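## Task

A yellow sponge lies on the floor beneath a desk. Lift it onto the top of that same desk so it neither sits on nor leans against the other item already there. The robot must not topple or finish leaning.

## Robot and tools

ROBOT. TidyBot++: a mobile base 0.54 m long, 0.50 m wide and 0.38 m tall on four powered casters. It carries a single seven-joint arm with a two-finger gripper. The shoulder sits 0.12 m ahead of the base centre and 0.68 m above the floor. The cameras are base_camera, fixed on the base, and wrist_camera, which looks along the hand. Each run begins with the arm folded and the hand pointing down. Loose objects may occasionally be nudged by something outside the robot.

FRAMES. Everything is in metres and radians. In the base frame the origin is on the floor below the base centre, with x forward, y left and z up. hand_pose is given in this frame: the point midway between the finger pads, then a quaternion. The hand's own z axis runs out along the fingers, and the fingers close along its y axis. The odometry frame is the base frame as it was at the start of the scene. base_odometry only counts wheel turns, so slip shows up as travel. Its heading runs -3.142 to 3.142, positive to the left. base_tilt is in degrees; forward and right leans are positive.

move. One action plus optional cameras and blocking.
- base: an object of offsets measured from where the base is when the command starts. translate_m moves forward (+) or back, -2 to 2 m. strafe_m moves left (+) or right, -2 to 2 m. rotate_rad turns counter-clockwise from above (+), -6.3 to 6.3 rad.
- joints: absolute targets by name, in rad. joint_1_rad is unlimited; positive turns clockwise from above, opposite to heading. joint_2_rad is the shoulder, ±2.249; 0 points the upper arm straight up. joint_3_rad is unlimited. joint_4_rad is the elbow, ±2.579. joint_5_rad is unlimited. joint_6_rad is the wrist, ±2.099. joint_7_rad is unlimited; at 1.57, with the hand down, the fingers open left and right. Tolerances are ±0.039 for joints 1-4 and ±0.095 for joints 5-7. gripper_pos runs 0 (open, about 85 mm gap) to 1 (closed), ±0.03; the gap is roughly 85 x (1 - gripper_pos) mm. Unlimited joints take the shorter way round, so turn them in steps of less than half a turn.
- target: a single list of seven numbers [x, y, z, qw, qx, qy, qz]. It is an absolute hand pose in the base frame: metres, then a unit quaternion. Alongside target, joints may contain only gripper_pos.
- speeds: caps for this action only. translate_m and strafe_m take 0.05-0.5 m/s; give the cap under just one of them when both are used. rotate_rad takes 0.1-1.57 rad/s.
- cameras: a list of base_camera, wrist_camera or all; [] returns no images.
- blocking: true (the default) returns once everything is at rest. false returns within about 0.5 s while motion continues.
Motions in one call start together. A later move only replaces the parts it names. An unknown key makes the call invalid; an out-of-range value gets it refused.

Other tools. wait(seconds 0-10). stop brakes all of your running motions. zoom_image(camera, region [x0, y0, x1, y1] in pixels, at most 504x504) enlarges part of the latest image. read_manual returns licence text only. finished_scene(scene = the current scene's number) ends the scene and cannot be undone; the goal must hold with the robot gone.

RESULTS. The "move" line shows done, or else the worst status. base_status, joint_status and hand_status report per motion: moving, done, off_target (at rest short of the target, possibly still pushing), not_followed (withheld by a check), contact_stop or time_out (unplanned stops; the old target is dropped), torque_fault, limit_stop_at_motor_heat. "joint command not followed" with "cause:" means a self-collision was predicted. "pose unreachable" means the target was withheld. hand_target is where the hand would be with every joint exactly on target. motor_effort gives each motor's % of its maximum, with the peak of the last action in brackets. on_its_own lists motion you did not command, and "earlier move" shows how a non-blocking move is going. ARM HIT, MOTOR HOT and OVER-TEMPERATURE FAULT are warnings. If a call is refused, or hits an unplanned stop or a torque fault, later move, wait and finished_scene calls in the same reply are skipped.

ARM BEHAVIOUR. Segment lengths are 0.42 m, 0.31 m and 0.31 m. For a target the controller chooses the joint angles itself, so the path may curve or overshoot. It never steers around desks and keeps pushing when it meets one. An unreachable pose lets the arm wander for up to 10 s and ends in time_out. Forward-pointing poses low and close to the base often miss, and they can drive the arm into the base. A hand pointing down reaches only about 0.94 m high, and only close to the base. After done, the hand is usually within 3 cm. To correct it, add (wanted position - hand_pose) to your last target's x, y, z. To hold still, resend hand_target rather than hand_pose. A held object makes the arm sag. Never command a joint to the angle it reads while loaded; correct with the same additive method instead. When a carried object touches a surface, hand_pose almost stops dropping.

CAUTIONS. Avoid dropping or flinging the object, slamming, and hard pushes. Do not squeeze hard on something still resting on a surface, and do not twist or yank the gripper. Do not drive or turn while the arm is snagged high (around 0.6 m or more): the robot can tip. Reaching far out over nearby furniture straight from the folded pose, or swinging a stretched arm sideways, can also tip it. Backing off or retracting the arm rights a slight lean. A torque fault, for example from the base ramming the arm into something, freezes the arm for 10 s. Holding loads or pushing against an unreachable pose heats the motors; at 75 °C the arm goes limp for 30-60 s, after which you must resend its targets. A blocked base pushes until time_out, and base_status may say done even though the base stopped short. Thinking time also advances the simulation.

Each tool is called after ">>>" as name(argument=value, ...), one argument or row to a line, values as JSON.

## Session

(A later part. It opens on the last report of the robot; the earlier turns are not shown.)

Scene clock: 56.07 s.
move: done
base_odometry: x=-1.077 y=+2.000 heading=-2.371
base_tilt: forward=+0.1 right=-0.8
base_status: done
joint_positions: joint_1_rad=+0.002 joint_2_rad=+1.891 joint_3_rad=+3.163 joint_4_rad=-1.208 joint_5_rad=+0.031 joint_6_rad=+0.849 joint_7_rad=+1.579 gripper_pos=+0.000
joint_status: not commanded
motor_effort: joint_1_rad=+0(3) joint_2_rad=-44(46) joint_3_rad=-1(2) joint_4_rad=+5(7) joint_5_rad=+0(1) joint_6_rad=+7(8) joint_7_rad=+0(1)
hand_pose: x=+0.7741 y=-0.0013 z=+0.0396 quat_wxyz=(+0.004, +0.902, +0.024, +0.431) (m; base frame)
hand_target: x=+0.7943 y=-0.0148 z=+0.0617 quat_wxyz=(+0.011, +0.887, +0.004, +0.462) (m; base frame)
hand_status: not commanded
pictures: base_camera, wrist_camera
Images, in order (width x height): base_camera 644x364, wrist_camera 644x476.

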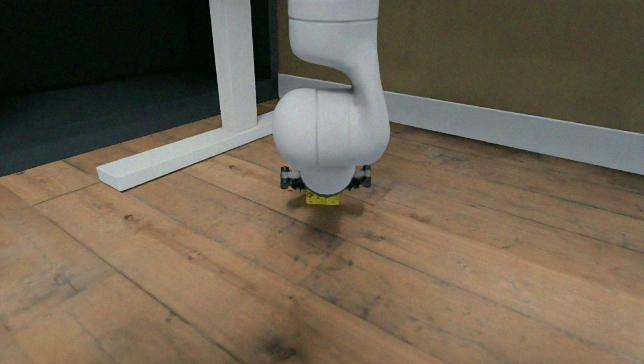

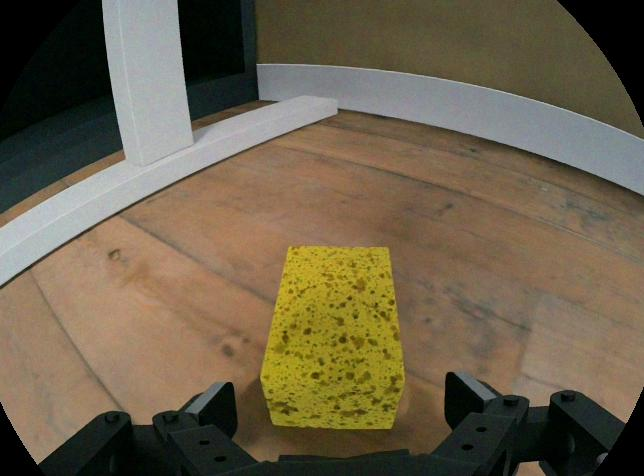

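>>> move(
  base={"translate_m": 0.075, "strafe_m": 0.003},
  speeds={"translate_m": 0.1},
  joints={"joint_2_rad":1.892},
)

Scene clock: 57.47 s.
move: done
base_odometry: x=-1.129 y=+1.946 heading=-2.370
base_tilt: forward=+0.1 right=-0.8
base_status: done
joint_positions: joint_1_rad=+0.002 joint_2_rad=+1.899 joint_3_rad=+3.163 joint_4_rad=-1.207 joint_5_rad=+0.031 joint_6_rad=+0.849 joint_7_rad=+1.579 gripper_pos=+0.000
joint_status: all done
motor_effort: joint_1_rad=+0(2) joint_2_rad=-43(46) joint_3_rad=-1(2) joint_4_rad=+6(7) joint_5_rad=+0(1) joint_6_rad=+7(8) joint_7_rad=+0(1)
hand_pose: x=+0.7688 y=-0.0013 z=+0.0342 quat_wxyz=(+0.004, +0.904, +0.024, +0.428) (m; base frame)
hand_target: x=+0.7868 y=-0.0147 z=+0.0536 quat_wxyz=(+0.011, +0.889, +0.004, +0.457) (m; base frame)
hand_status: not commanded
pictures: base_camera, wrist_camera
Images, in order (width x height): base_camera 644x364, wrist_camera 644x476.

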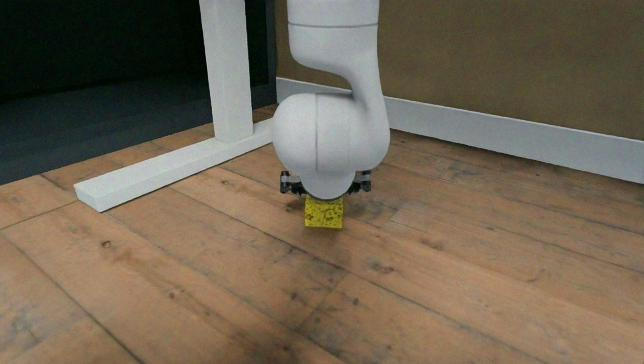

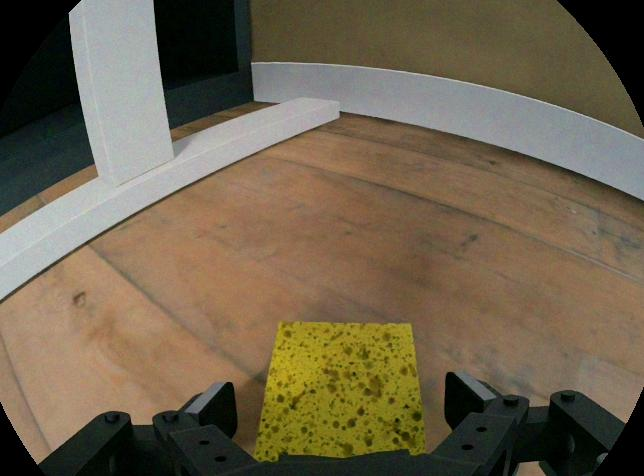

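>>> move(
  base={"translate_m": -0.04},
  speeds={"translate_m": 0.1},
)

>>> move(
  joints={"gripper_pos":0.4},
)

>>> move(
  joints={"gripper_pos":0.6},
)

Scene clock: 58.60 s.
move: done
base_odometry: x=-1.100 y=+1.974 heading=-2.371
base_tilt: forward=+0.0 right=-0.8
base_status: done
joint_positions: joint_1_rad=+0.002 joint_2_rad=+1.900 joint_3_rad=+3.163 joint_4_rad=-1.207 joint_5_rad=+0.031 joint_6_rad=+0.849 joint_7_rad=+1.579 gripper_pos=+0.000
joint_status: not commanded
motor_effort: joint_1_rad=+0(3) joint_2_rad=-44(46) joint_3_rad=-1(2) joint_4_rad=+5(7) joint_5_rad=+0(1) joint_6_rad=+7(8) joint_7_rad=+0(0)
hand_pose: x=+0.7683 y=-0.0013 z=+0.0336 quat_wxyz=(+0.004, +0.904, +0.024, +0.427) (m; base frame)
hand_target: x=+0.7868 y=-0.0147 z=+0.0536 quat_wxyz=(+0.011, +0.889, +0.004, +0.457) (m; base frame)
hand_status: not commanded
pictures: base_camera, wrist_camera
Images, in order (width x height): base_camera 644x364, wrist_camera 644x476.

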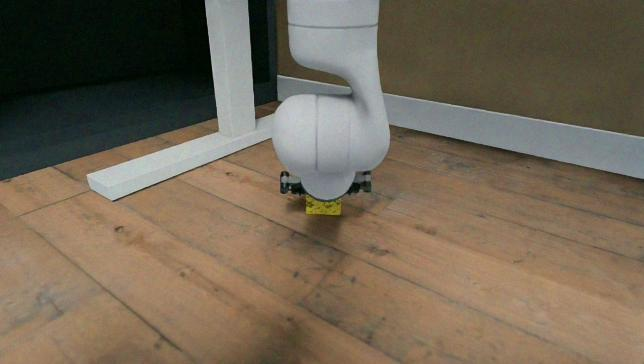

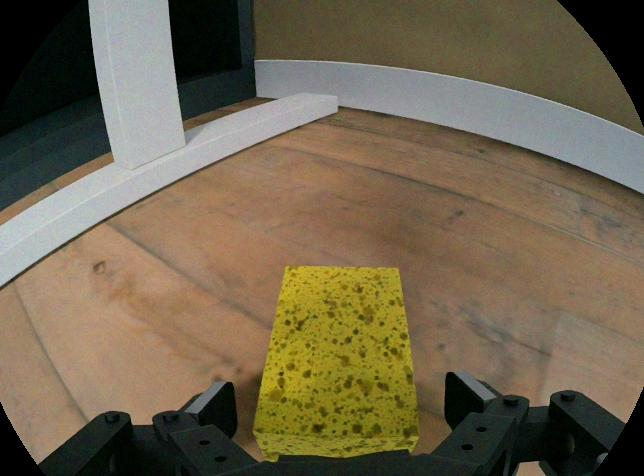

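Scene clock: 59.37 s.
move: done
base_odometry: x=-1.100 y=+1.974 heading=-2.371
base_tilt: forward=+0.1 right=-0.8
base_status: not commanded
joint_positions: joint_1_rad=+0.002 joint_2_rad=+1.900 joint_3_rad=+3.163 joint_4_rad=-1.207 joint_5_rad=+0.031 joint_6_rad=+0.853 joint_7_rad=+1.579 gripper_pos=+0.382
joint_status: all done
motor_effort: joint_1_rad=+0(1) joint_2_rad=-42(44) joint_3_rad=-1(1) joint_4_rad=+5(6) joint_5_rad=+1(1) joint_6_rad=+6(7) joint_7_rad=+0(0)
hand_pose: x=+0.7691 y=-0.0012 z=+0.0345 quat_wxyz=(+0.004, +0.903, +0.024, +0.429) (m; base frame)
hand_target: x=+0.7868 y=-0.0147 z=+0.0536 quat_wxyz=(+0.011, +0.889, +0.004, +0.457) (m; base frame)
hand_status: not commanded
pictures: base_camera, wrist_camera
Images, in order (width x height): base_camera 644x364, wrist_camera 644x476.

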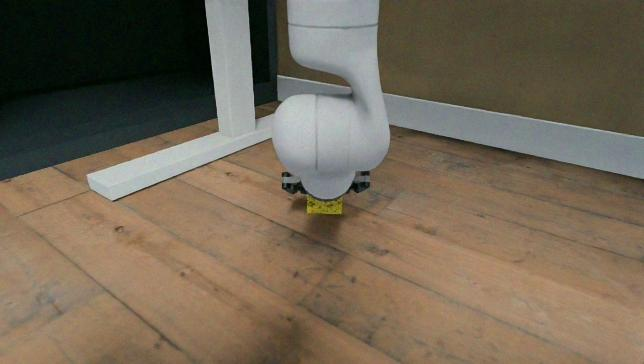

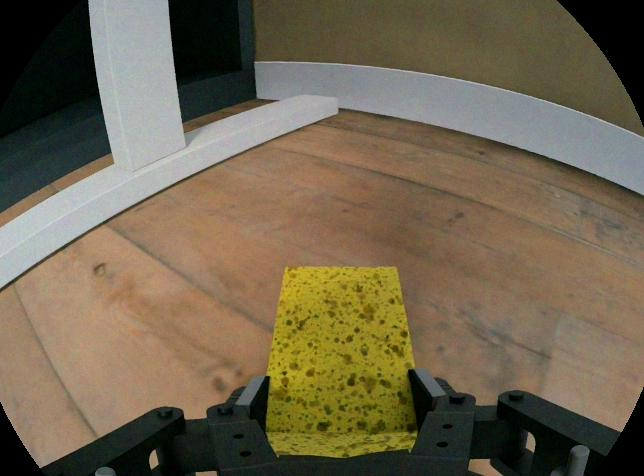

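Scene clock: 60.00 s.
move: off_target
base_odometry: x=-1.100 y=+1.974 heading=-2.371
base_tilt: forward=+0.1 right=-0.8
base_status: not commanded
joint_positions: joint_1_rad=+0.002 joint_2_rad=+1.900 joint_3_rad=+3.163 joint_4_rad=-1.207 joint_5_rad=+0.031 joint_6_rad=+0.854 joint_7_rad=+1.579 gripper_pos=+0.401
joint_status: gripper_pos off_target (ended at +0.401, target +0.600)
motor_effort: joint_1_rad=-1(1) joint_2_rad=-42(43) joint_3_rad=-1(2) joint_4_rad=+5(6) joint_5_rad=+0(1) joint_6_rad=+7(7) joint_7_rad=+0(0)
hand_pose: x=+0.7692 y=-0.0012 z=+0.0347 quat_wxyz=(+0.003, +0.903, +0.024, +0.429) (m; base frame)
hand_target: x=+0.7868 y=-0.0147 z=+0.0536 quat_wxyz=(+0.011, +0.889, +0.004, +0.457) (m; base frame)
hand_status: not commanded
pictures: base_camera, wrist_camera
Images, in order (width x height): base_camera 644x364, wrist_camera 644x476.

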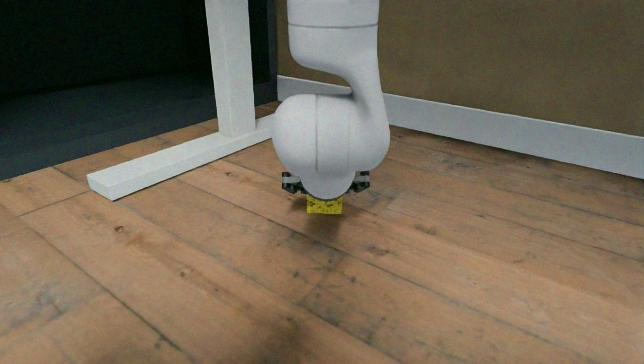

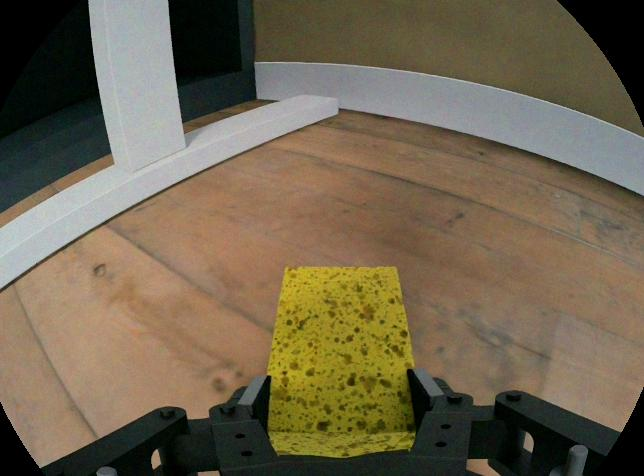

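>>> move(
  joints={"gripper_pos":0.8, "joint_2_rad":1.82},
)

>>> move(
  base={"translate_m": -0.5, "strafe_m": 0.487},
)

>>> move(
  base={"rotate_rad": -0.77},
)

Scene clock: 61.17 s.
move: off_target
base_odometry: x=-1.100 y=+1.974 heading=-2.371
base_tilt: forward=+0.1 right=-0.8
base_status: not commanded
joint_positions: joint_1_rad=+0.002 joint_2_rad=+1.844 joint_3_rad=+3.163 joint_4_rad=-1.207 joint_5_rad=+0.031 joint_6_rad=+0.854 joint_7_rad=+1.579 gripper_pos=+0.401
joint_status: gripper_pos off_target (ended at +0.401, target +0.800); the others done
motor_effort: joint_1_rad=+0(1) joint_2_rad=-46(47) joint_3_rad=-1(2) joint_4_rad=+6(7) joint_5_rad=+0(1) joint_6_rad=+8(8) joint_7_rad=+0(1)
hand_pose: x=+0.8048 y=-0.0013 z=+0.0725 quat_wxyz=(+0.004, +0.890, +0.024, +0.455) (m; base frame)
hand_target: x=+0.8302 y=-0.0152 z=+0.1033 quat_wxyz=(+0.011, +0.872, +0.004, +0.489) (m; base frame)
hand_status: not commanded
pictures: base_camera, wrist_camera
Images, in order (width x height): base_camera 644x364, wrist_camera 644x476.

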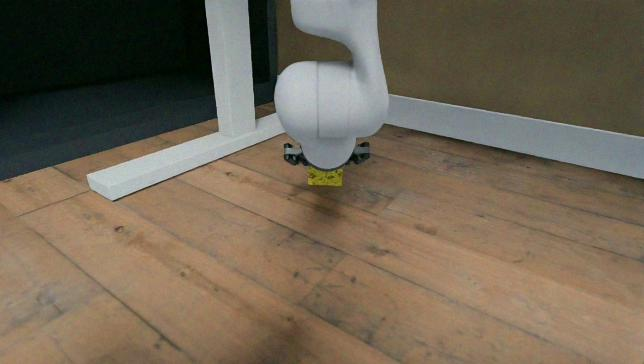

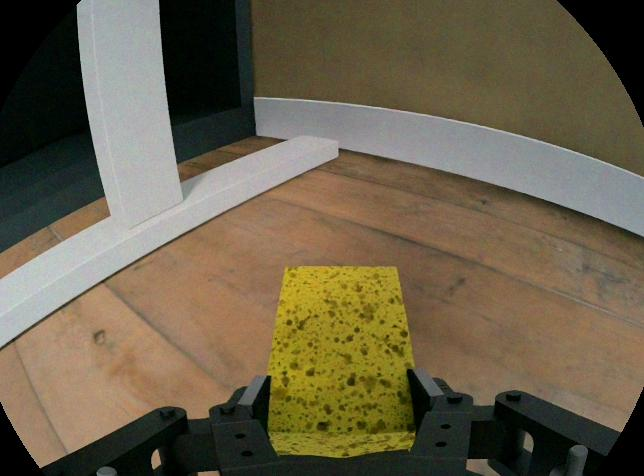

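Scene clock: 63.93 s.
move: done
base_odometry: x=-0.402 y=+1.972 heading=-2.371
base_tilt: forward=+0.0 right=-0.8
base_status: done
joint_positions: joint_1_rad=+0.003 joint_2_rad=+1.843 joint_3_rad=+3.163 joint_4_rad=-1.207 joint_5_rad=+0.031 joint_6_rad=+0.854 joint_7_rad=+1.579 gripper_pos=+0.401
joint_status: not commanded
motor_effort: joint_1_rad=+0(3) joint_2_rad=-45(47) joint_3_rad=-1(2) joint_4_rad=+7(8) joint_5_rad=+0(1) joint_6_rad=+8(9) joint_7_rad=+0(1)
hand_pose: x=+0.8051 y=-0.0020 z=+0.0729 quat_wxyz=(+0.004, +0.890, +0.024, +0.455) (m; base frame)
hand_target: x=+0.8302 y=-0.0152 z=+0.1033 quat_wxyz=(+0.011, +0.872, +0.004, +0.489) (m; base frame)
hand_status: not commanded
pictures: base_camera, wrist_camera
Images, in order (width x height): base_camera 644x364, wrist_camera 644x476.

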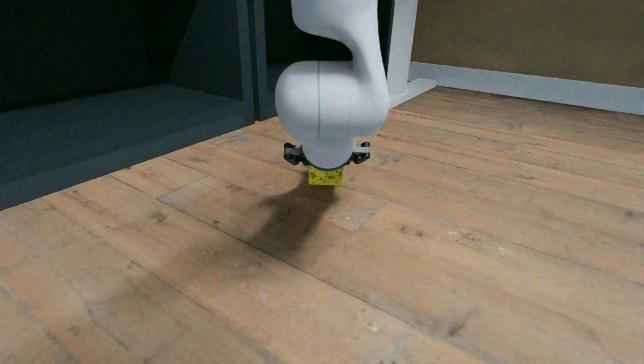

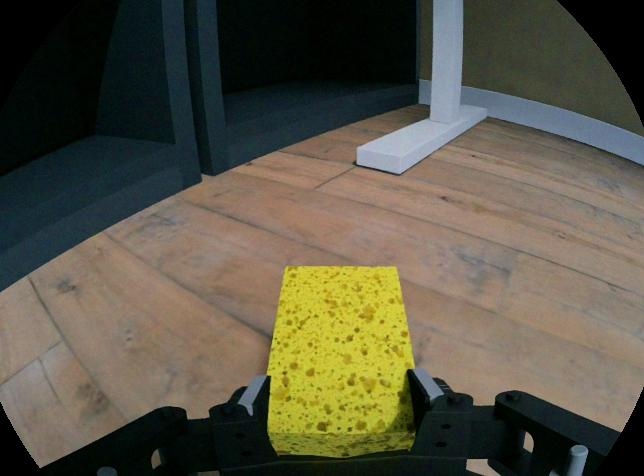

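Scene clock: 65.93 s.
move: done
base_odometry: x=-0.402 y=+1.973 heading=-3.140
base_tilt: forward=+0.0 right=-0.8
base_status: done
joint_positions: joint_1_rad=+0.021 joint_2_rad=+1.843 joint_3_rad=+3.165 joint_4_rad=-1.207 joint_5_rad=+0.031 joint_6_rad=+0.854 joint_7_rad=+1.579 gripper_pos=+0.401
joint_status: not commanded
motor_effort: joint_1_rad=+0(7) joint_2_rad=-46(47) joint_3_rad=-1(4) joint_4_rad=+6(7) joint_5_rad=+0(2) joint_6_rad=+7(8) joint_7_rad=+0(0)
hand_pose: x=+0.8053 y=-0.0150 z=+0.0733 quat_wxyz=(+0.009, +0.890, +0.017, +0.455) (m; base frame)
hand_target: x=+0.8302 y=-0.0152 z=+0.1033 quat_wxyz=(+0.011, +0.872, +0.004, +0.489) (m; base frame)
hand_status: not commanded
pictures: base_camera, wrist_camera
Images, in order (width x height): base_camera 644x364, wrist_camera 644x476.

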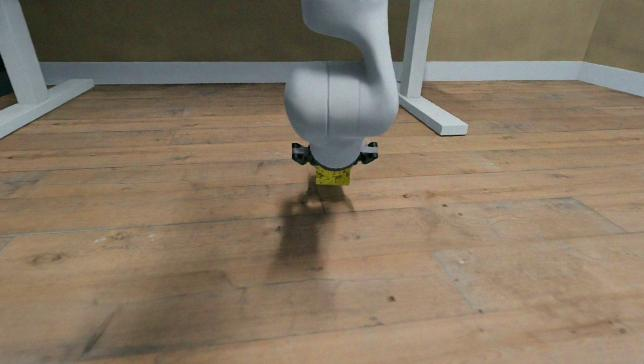

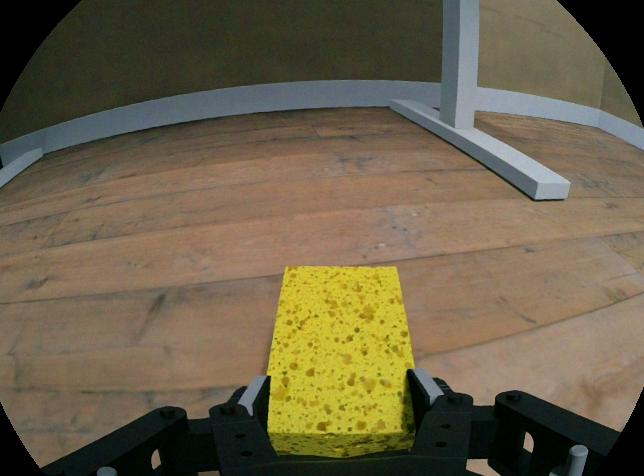

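>>> move(
  base={"translate_m": -0.25},
  joints={"joint_1_rad":-0.01,"joint_2_rad":0.243,"joint_3_rad":3.14,"joint_4_rad":-1.70,"joint_5_rad":-0.03,"joint_6_rad":-0.3},
)

Scene clock: 69.30 s.
move: done
base_odometry: x=-0.152 y=+1.973 heading=-3.141
base_tilt: forward=+0.0 right=-0.8
base_status: done
joint_positions: joint_1_rad=+0.012 joint_2_rad=+0.268 joint_3_rad=+3.165 joint_4_rad=-1.682 joint_5_rad=+0.031 joint_6_rad=-0.249 joint_7_rad=+1.579 gripper_pos=+0.401
joint_status: all done
motor_effort: joint_1_rad=-1(2) joint_2_rad=-32(55) joint_3_rad=-1(3) joint_4_rad=+20(20) joint_5_rad=+0(1) joint_6_rad=+7(9) joint_7_rad=+1(1)
hand_pose: x=+0.7742 y=-0.0232 z=+0.7882 quat_wxyz=(+0.023, +0.891, +0.001, +0.454) (m; base frame)
hand_target: x=+0.7566 y=+0.0114 z=+0.7821 quat_wxyz=(-0.013, +0.901, -0.006, +0.434) (m; base frame)
hand_status: not commanded
pictures: base_camera, wrist_camera
Images, in order (width x height): base_camera 644x364, wrist_camera 644x476.

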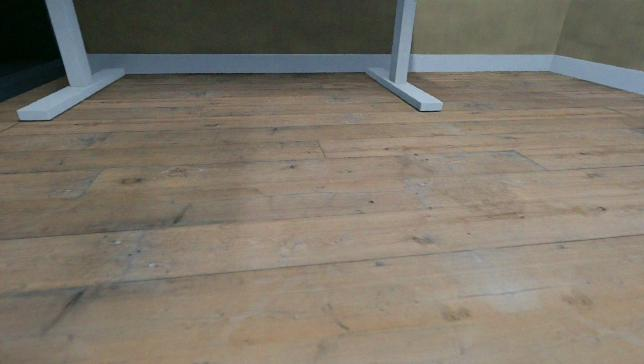

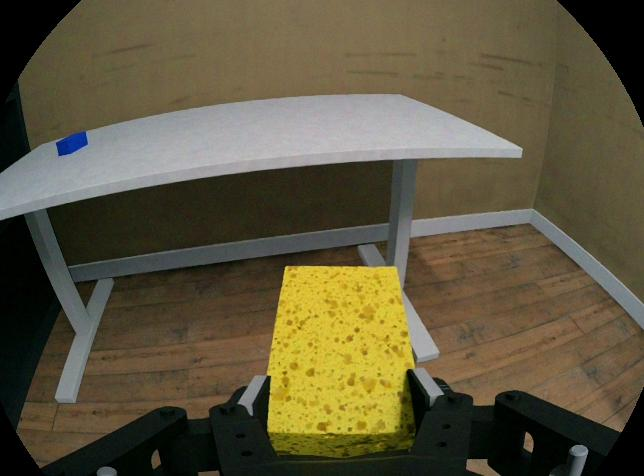

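>>> move(
  base={"translate_m": 0.3},
)

Scene clock: 71.57 s.
move: done
base_odometry: x=-0.452 y=+1.973 heading=-3.141
base_tilt: forward=+0.0 right=-0.8
base_status: done
joint_positions: joint_1_rad=+0.008 joint_2_rad=+0.260 joint_3_rad=+3.162 joint_4_rad=-1.688 joint_5_rad=+0.031 joint_6_rad=-0.256 joint_7_rad=+1.579 gripper_pos=+0.401
joint_status: not commanded
motor_effort: joint_1_rad=+1(2) joint_2_rad=-32(36) joint_3_rad=-1(2) joint_4_rad=+20(21) joint_5_rad=+0(1) joint_6_rad=+8(8) joint_7_rad=+0(1)
hand_pose: x=+0.7704 y=-0.0185 z=+0.7884 quat_wxyz=(+0.021, +0.892, +0.004, +0.452) (m; base frame)
hand_target: x=+0.7566 y=+0.0114 z=+0.7821 quat_wxyz=(-0.013, +0.901, -0.006, +0.434) (m; base frame)
hand_status: not commanded
pictures: base_camera, wrist_camera
Images, in order (width x height): base_camera 644x364, wrist_camera 644x476.

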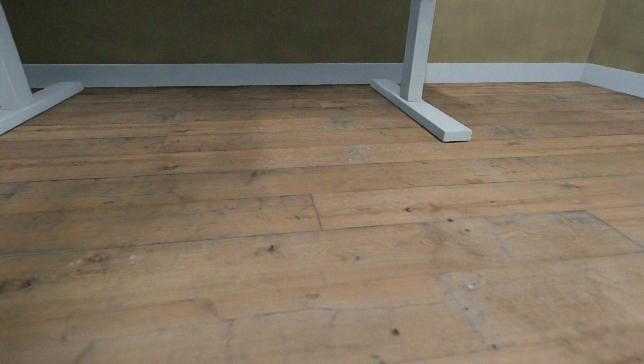

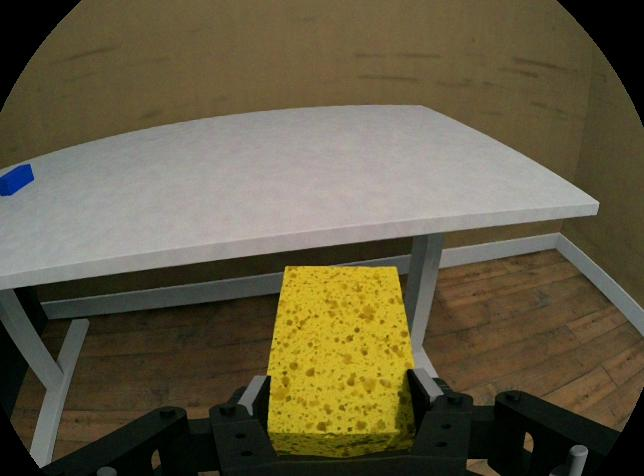

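>>> move(
  base={"translate_m": 0.45},
  speeds={"translate_m": 0.3},
)

>>> move(
  joints={"joint_2_rad":0.33,"joint_4_rad":-1.81,"joint_6_rad":-0.12},
)

Scene clock: 74.20 s.
move: done
base_odometry: x=-0.902 y=+1.973 heading=+3.141
base_tilt: forward=+0.1 right=-0.8
base_status: done
joint_positions: joint_1_rad=+0.007 joint_2_rad=+0.259 joint_3_rad=+3.162 joint_4_rad=-1.688 joint_5_rad=+0.031 joint_6_rad=-0.256 joint_7_rad=+1.579 gripper_pos=+0.401
joint_status: not commanded
motor_effort: joint_1_rad=+0(1) joint_2_rad=-32(35) joint_3_rad=-1(1) joint_4_rad=+19(21) joint_5_rad=+1(1) joint_6_rad=+8(8) joint_7_rad=+0(1)
hand_pose: x=+0.7701 y=-0.0181 z=+0.7887 quat_wxyz=(+0.020, +0.892, +0.004, +0.452) (m; base frame)
hand_target: x=+0.7566 y=+0.0114 z=+0.7821 quat_wxyz=(-0.013, +0.901, -0.006, +0.434) (m; base frame)
hand_status: not commanded
pictures: base_camera, wrist_camera
Images, in order (width x height): base_camera 644x364, wrist_camera 644x476.

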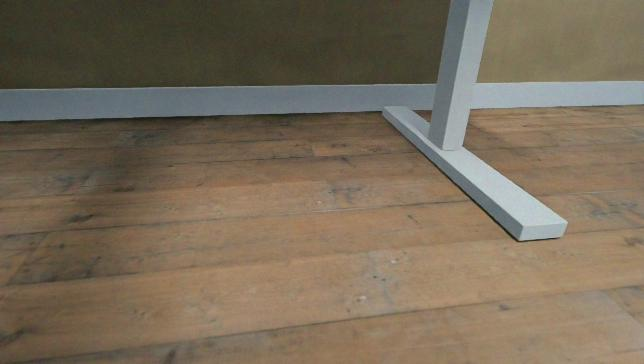

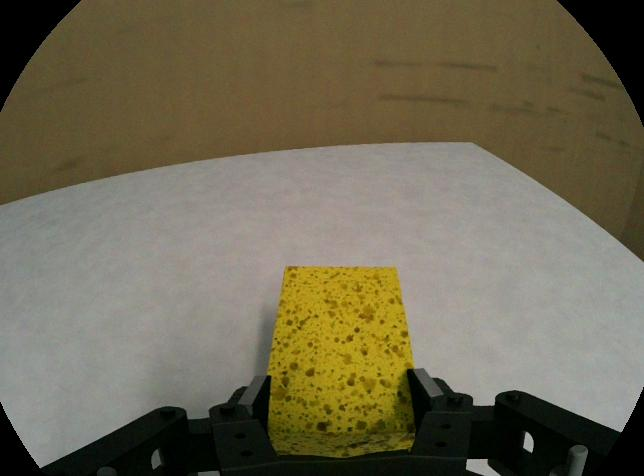

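Scene clock: 75.13 s.
move: off_target
base_odometry: x=-0.902 y=+1.973 heading=+3.141
base_tilt: forward=+0.0 right=-0.8
base_status: not commanded
joint_positions: joint_1_rad=+0.007 joint_2_rad=+0.291 joint_3_rad=+3.162 joint_4_rad=-1.769 joint_5_rad=+0.031 joint_6_rad=-0.150 joint_7_rad=+1.579 gripper_pos=+0.401
joint_status: joint_4_rad off_target (ended at -1.769, target -1.810); the others done
motor_effort: joint_1_rad=+0(1) joint_2_rad=-25(32) joint_3_rad=-1(1) joint_4_rad=+14(20) joint_5_rad=+1(1) joint_6_rad=+4(8) joint_7_rad=+0(0)
hand_pose: x=+0.7670 y=-0.0171 z=+0.7511 quat_wxyz=(+0.019, +0.894, +0.005, +0.449) (m; base frame)
hand_target: x=+0.7603 y=+0.0098 z=+0.7125 quat_wxyz=(-0.011, +0.904, -0.008, +0.427) (m; base frame)
hand_status: not commanded
pictures: base_camera, wrist_camera
Images, in order (width x height): base_camera 644x364, wrist_camera 644x476.

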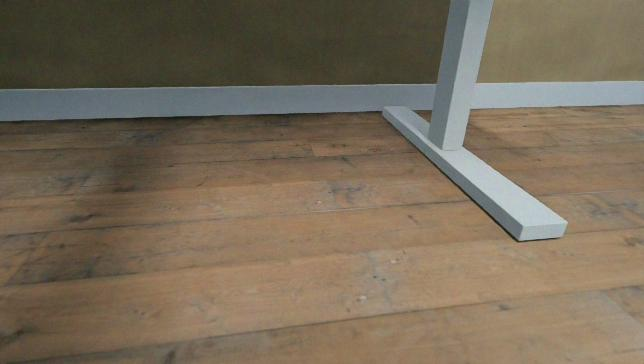

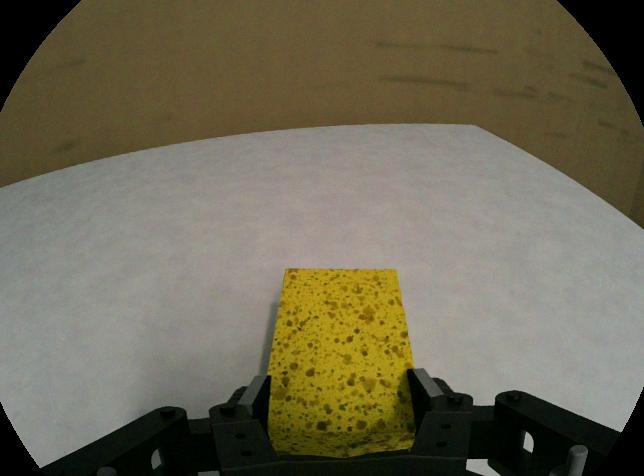

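>>> move(
  joints={"gripper_pos":0.36},
)

>>> move(
  joints={"gripper_pos":0.1},
)

Scene clock: 76.07 s.
move: done
base_odometry: x=-0.902 y=+1.973 heading=+3.141
base_tilt: forward=+0.0 right=-0.8
base_status: not commanded
joint_positions: joint_1_rad=+0.007 joint_2_rad=+0.292 joint_3_rad=+3.162 joint_4_rad=-1.769 joint_5_rad=+0.031 joint_6_rad=-0.149 joint_7_rad=+1.579 gripper_pos=+0.359
joint_status: all done
motor_effort: joint_1_rad=-1(1) joint_2_rad=-26(27) joint_3_rad=-1(2) joint_4_rad=+14(15) joint_5_rad=+1(1) joint_6_rad=+4(5) joint_7_rad=+0(0)
hand_pose: x=+0.7672 y=-0.0171 z=+0.7508 quat_wxyz=(+0.019, +0.893, +0.005, +0.449) (m; base frame)
hand_target: x=+0.7603 y=+0.0098 z=+0.7125 quat_wxyz=(-0.011, +0.904, -0.008, +0.427) (m; base frame)
hand_status: not commanded
pictures: base_camera, wrist_camera
Images, in order (width x height): base_camera 644x364, wrist_camera 644x476.

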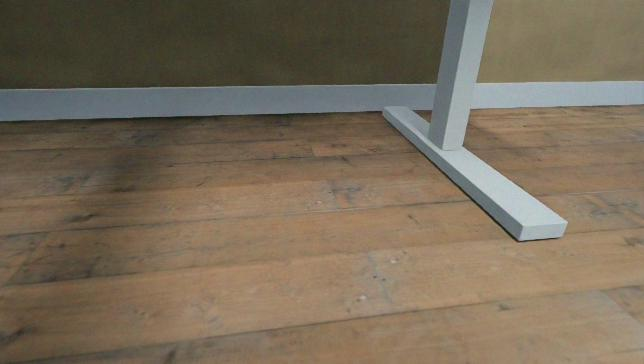

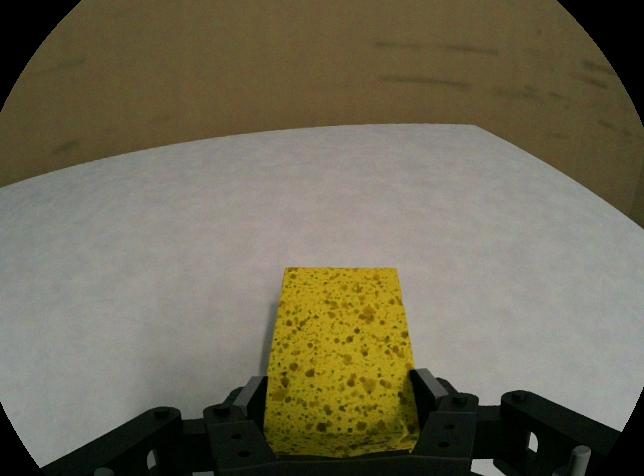

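Scene clock: 76.80 s.
move: done
base_odometry: x=-0.902 y=+1.973 heading=+3.141
base_tilt: forward=+0.1 right=-0.8
base_status: not commanded
joint_positions: joint_1_rad=+0.007 joint_2_rad=+0.320 joint_3_rad=+3.162 joint_4_rad=-1.795 joint_5_rad=+0.029 joint_6_rad=-0.146 joint_7_rad=+1.578 gripper_pos=+0.100
joint_status: all done
motor_effort: joint_1_rad=-1(1) joint_2_rad=-30(34) joint_3_rad=-1(1) joint_4_rad=+16(19) joint_5_rad=+0(1) joint_6_rad=+5(8) joint_7_rad=+0(1)
hand_pose: x=+0.7606 y=-0.0168 z=+0.7204 quat_wxyz=(+0.018, +0.904, +0.005, +0.426) (m; base frame)
hand_target: x=+0.7603 y=+0.0098 z=+0.7125 quat_wxyz=(-0.011, +0.904, -0.008, +0.427) (m; base frame)
hand_status: not commanded
pictures: base_camera, wrist_camera
Images, in order (width x height): base_camera 644x364, wrist_camera 644x476.

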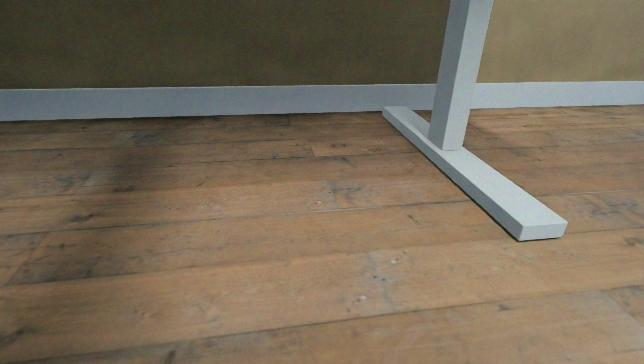

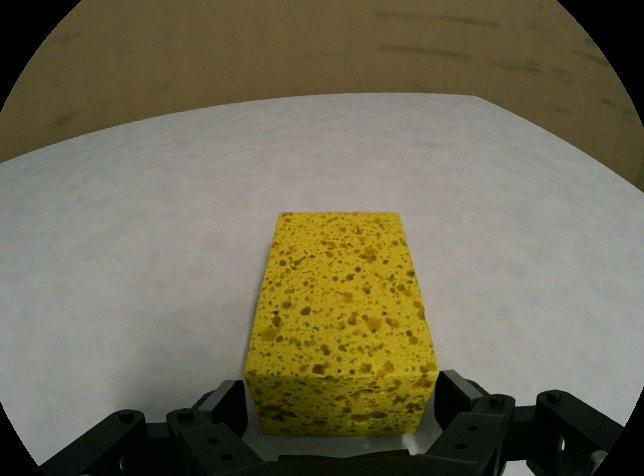

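>>> move(
  joints={"gripper_pos":0},
  cameras=[],
)

>>> move(
  base={"translate_m": -0.25},
  speeds={"translate_m": 0.2},
)

Scene clock: 77.43 s.
move: done
base_odometry: x=-0.902 y=+1.973 heading=+3.141
base_tilt: forward=+0.0 right=-0.8
base_status: not commanded
joint_positions: joint_1_rad=+0.007 joint_2_rad=+0.322 joint_3_rad=+3.162 joint_4_rad=-1.796 joint_5_rad=+0.029 joint_6_rad=-0.146 joint_7_rad=+1.578 gripper_pos=+0.000
joint_status: all done
motor_effort: joint_1_rad=+0(1) joint_2_rad=-30(33) joint_3_rad=-1(2) joint_4_rad=+16(18) joint_5_rad=+1(1) joint_6_rad=+5(7) joint_7_rad=+0(1)
hand_pose: x=+0.7602 y=-0.0167 z=+0.7188 quat_wxyz=(+0.018, +0.905, +0.005, +0.425) (m; base frame)
hand_target: x=+0.7603 y=+0.0098 z=+0.7125 quat_wxyz=(-0.011, +0.904, -0.008, +0.427) (m; base frame)
hand_status: not commanded
pictures: none
No camera images: "cameras" was empty.

Scene clock: 79.47 s.
move: done
base_odometry: x=-0.652 y=+1.972 heading=+3.140
base_tilt: forward=+0.0 right=-0.8
base_status: done
joint_positions: joint_1_rad=+0.005 joint_2_rad=+0.324 joint_3_rad=+3.160 joint_4_rad=-1.796 joint_5_rad=+0.028 joint_6_rad=-0.145 joint_7_rad=+1.578 gripper_pos=+0.000
joint_status: not commanded
motor_effort: joint_1_rad=+0(1) joint_2_rad=-32(33) joint_3_rad=+0(2) joint_4_rad=+18(19) joint_5_rad=+0(1) joint_6_rad=+7(8) joint_7_rad=+0(1)
hand_pose: x=+0.7603 y=-0.0145 z=+0.7175 quat_wxyz=(+0.017, +0.905, +0.006, +0.424) (m; base frame)
hand_target: x=+0.7603 y=+0.0098 z=+0.7125 quat_wxyz=(-0.011, +0.904, -0.008, +0.427) (m; base frame)
hand_status: not commanded
pictures: base_camera, wrist_camera
Images, in order (width x height): base_camera 644x364, wrist_camera 644x476.

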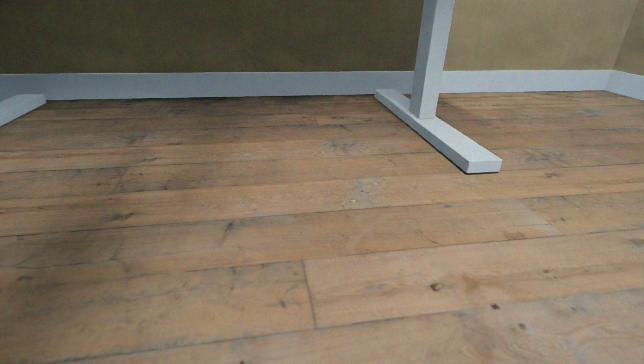

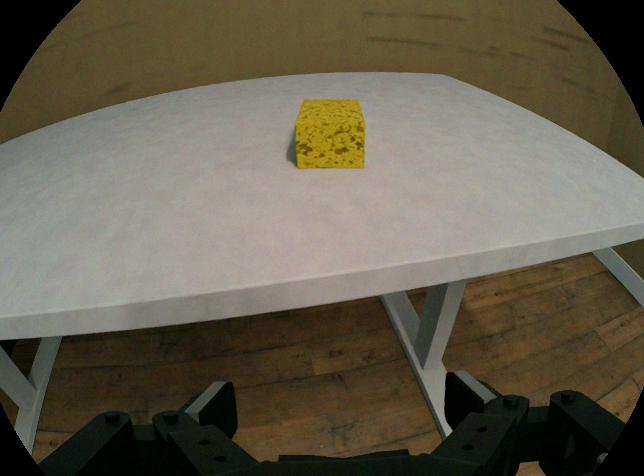

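Placed securely.

>>> finished_scene(
  scene=2,
)

The scene is finished: the task was done.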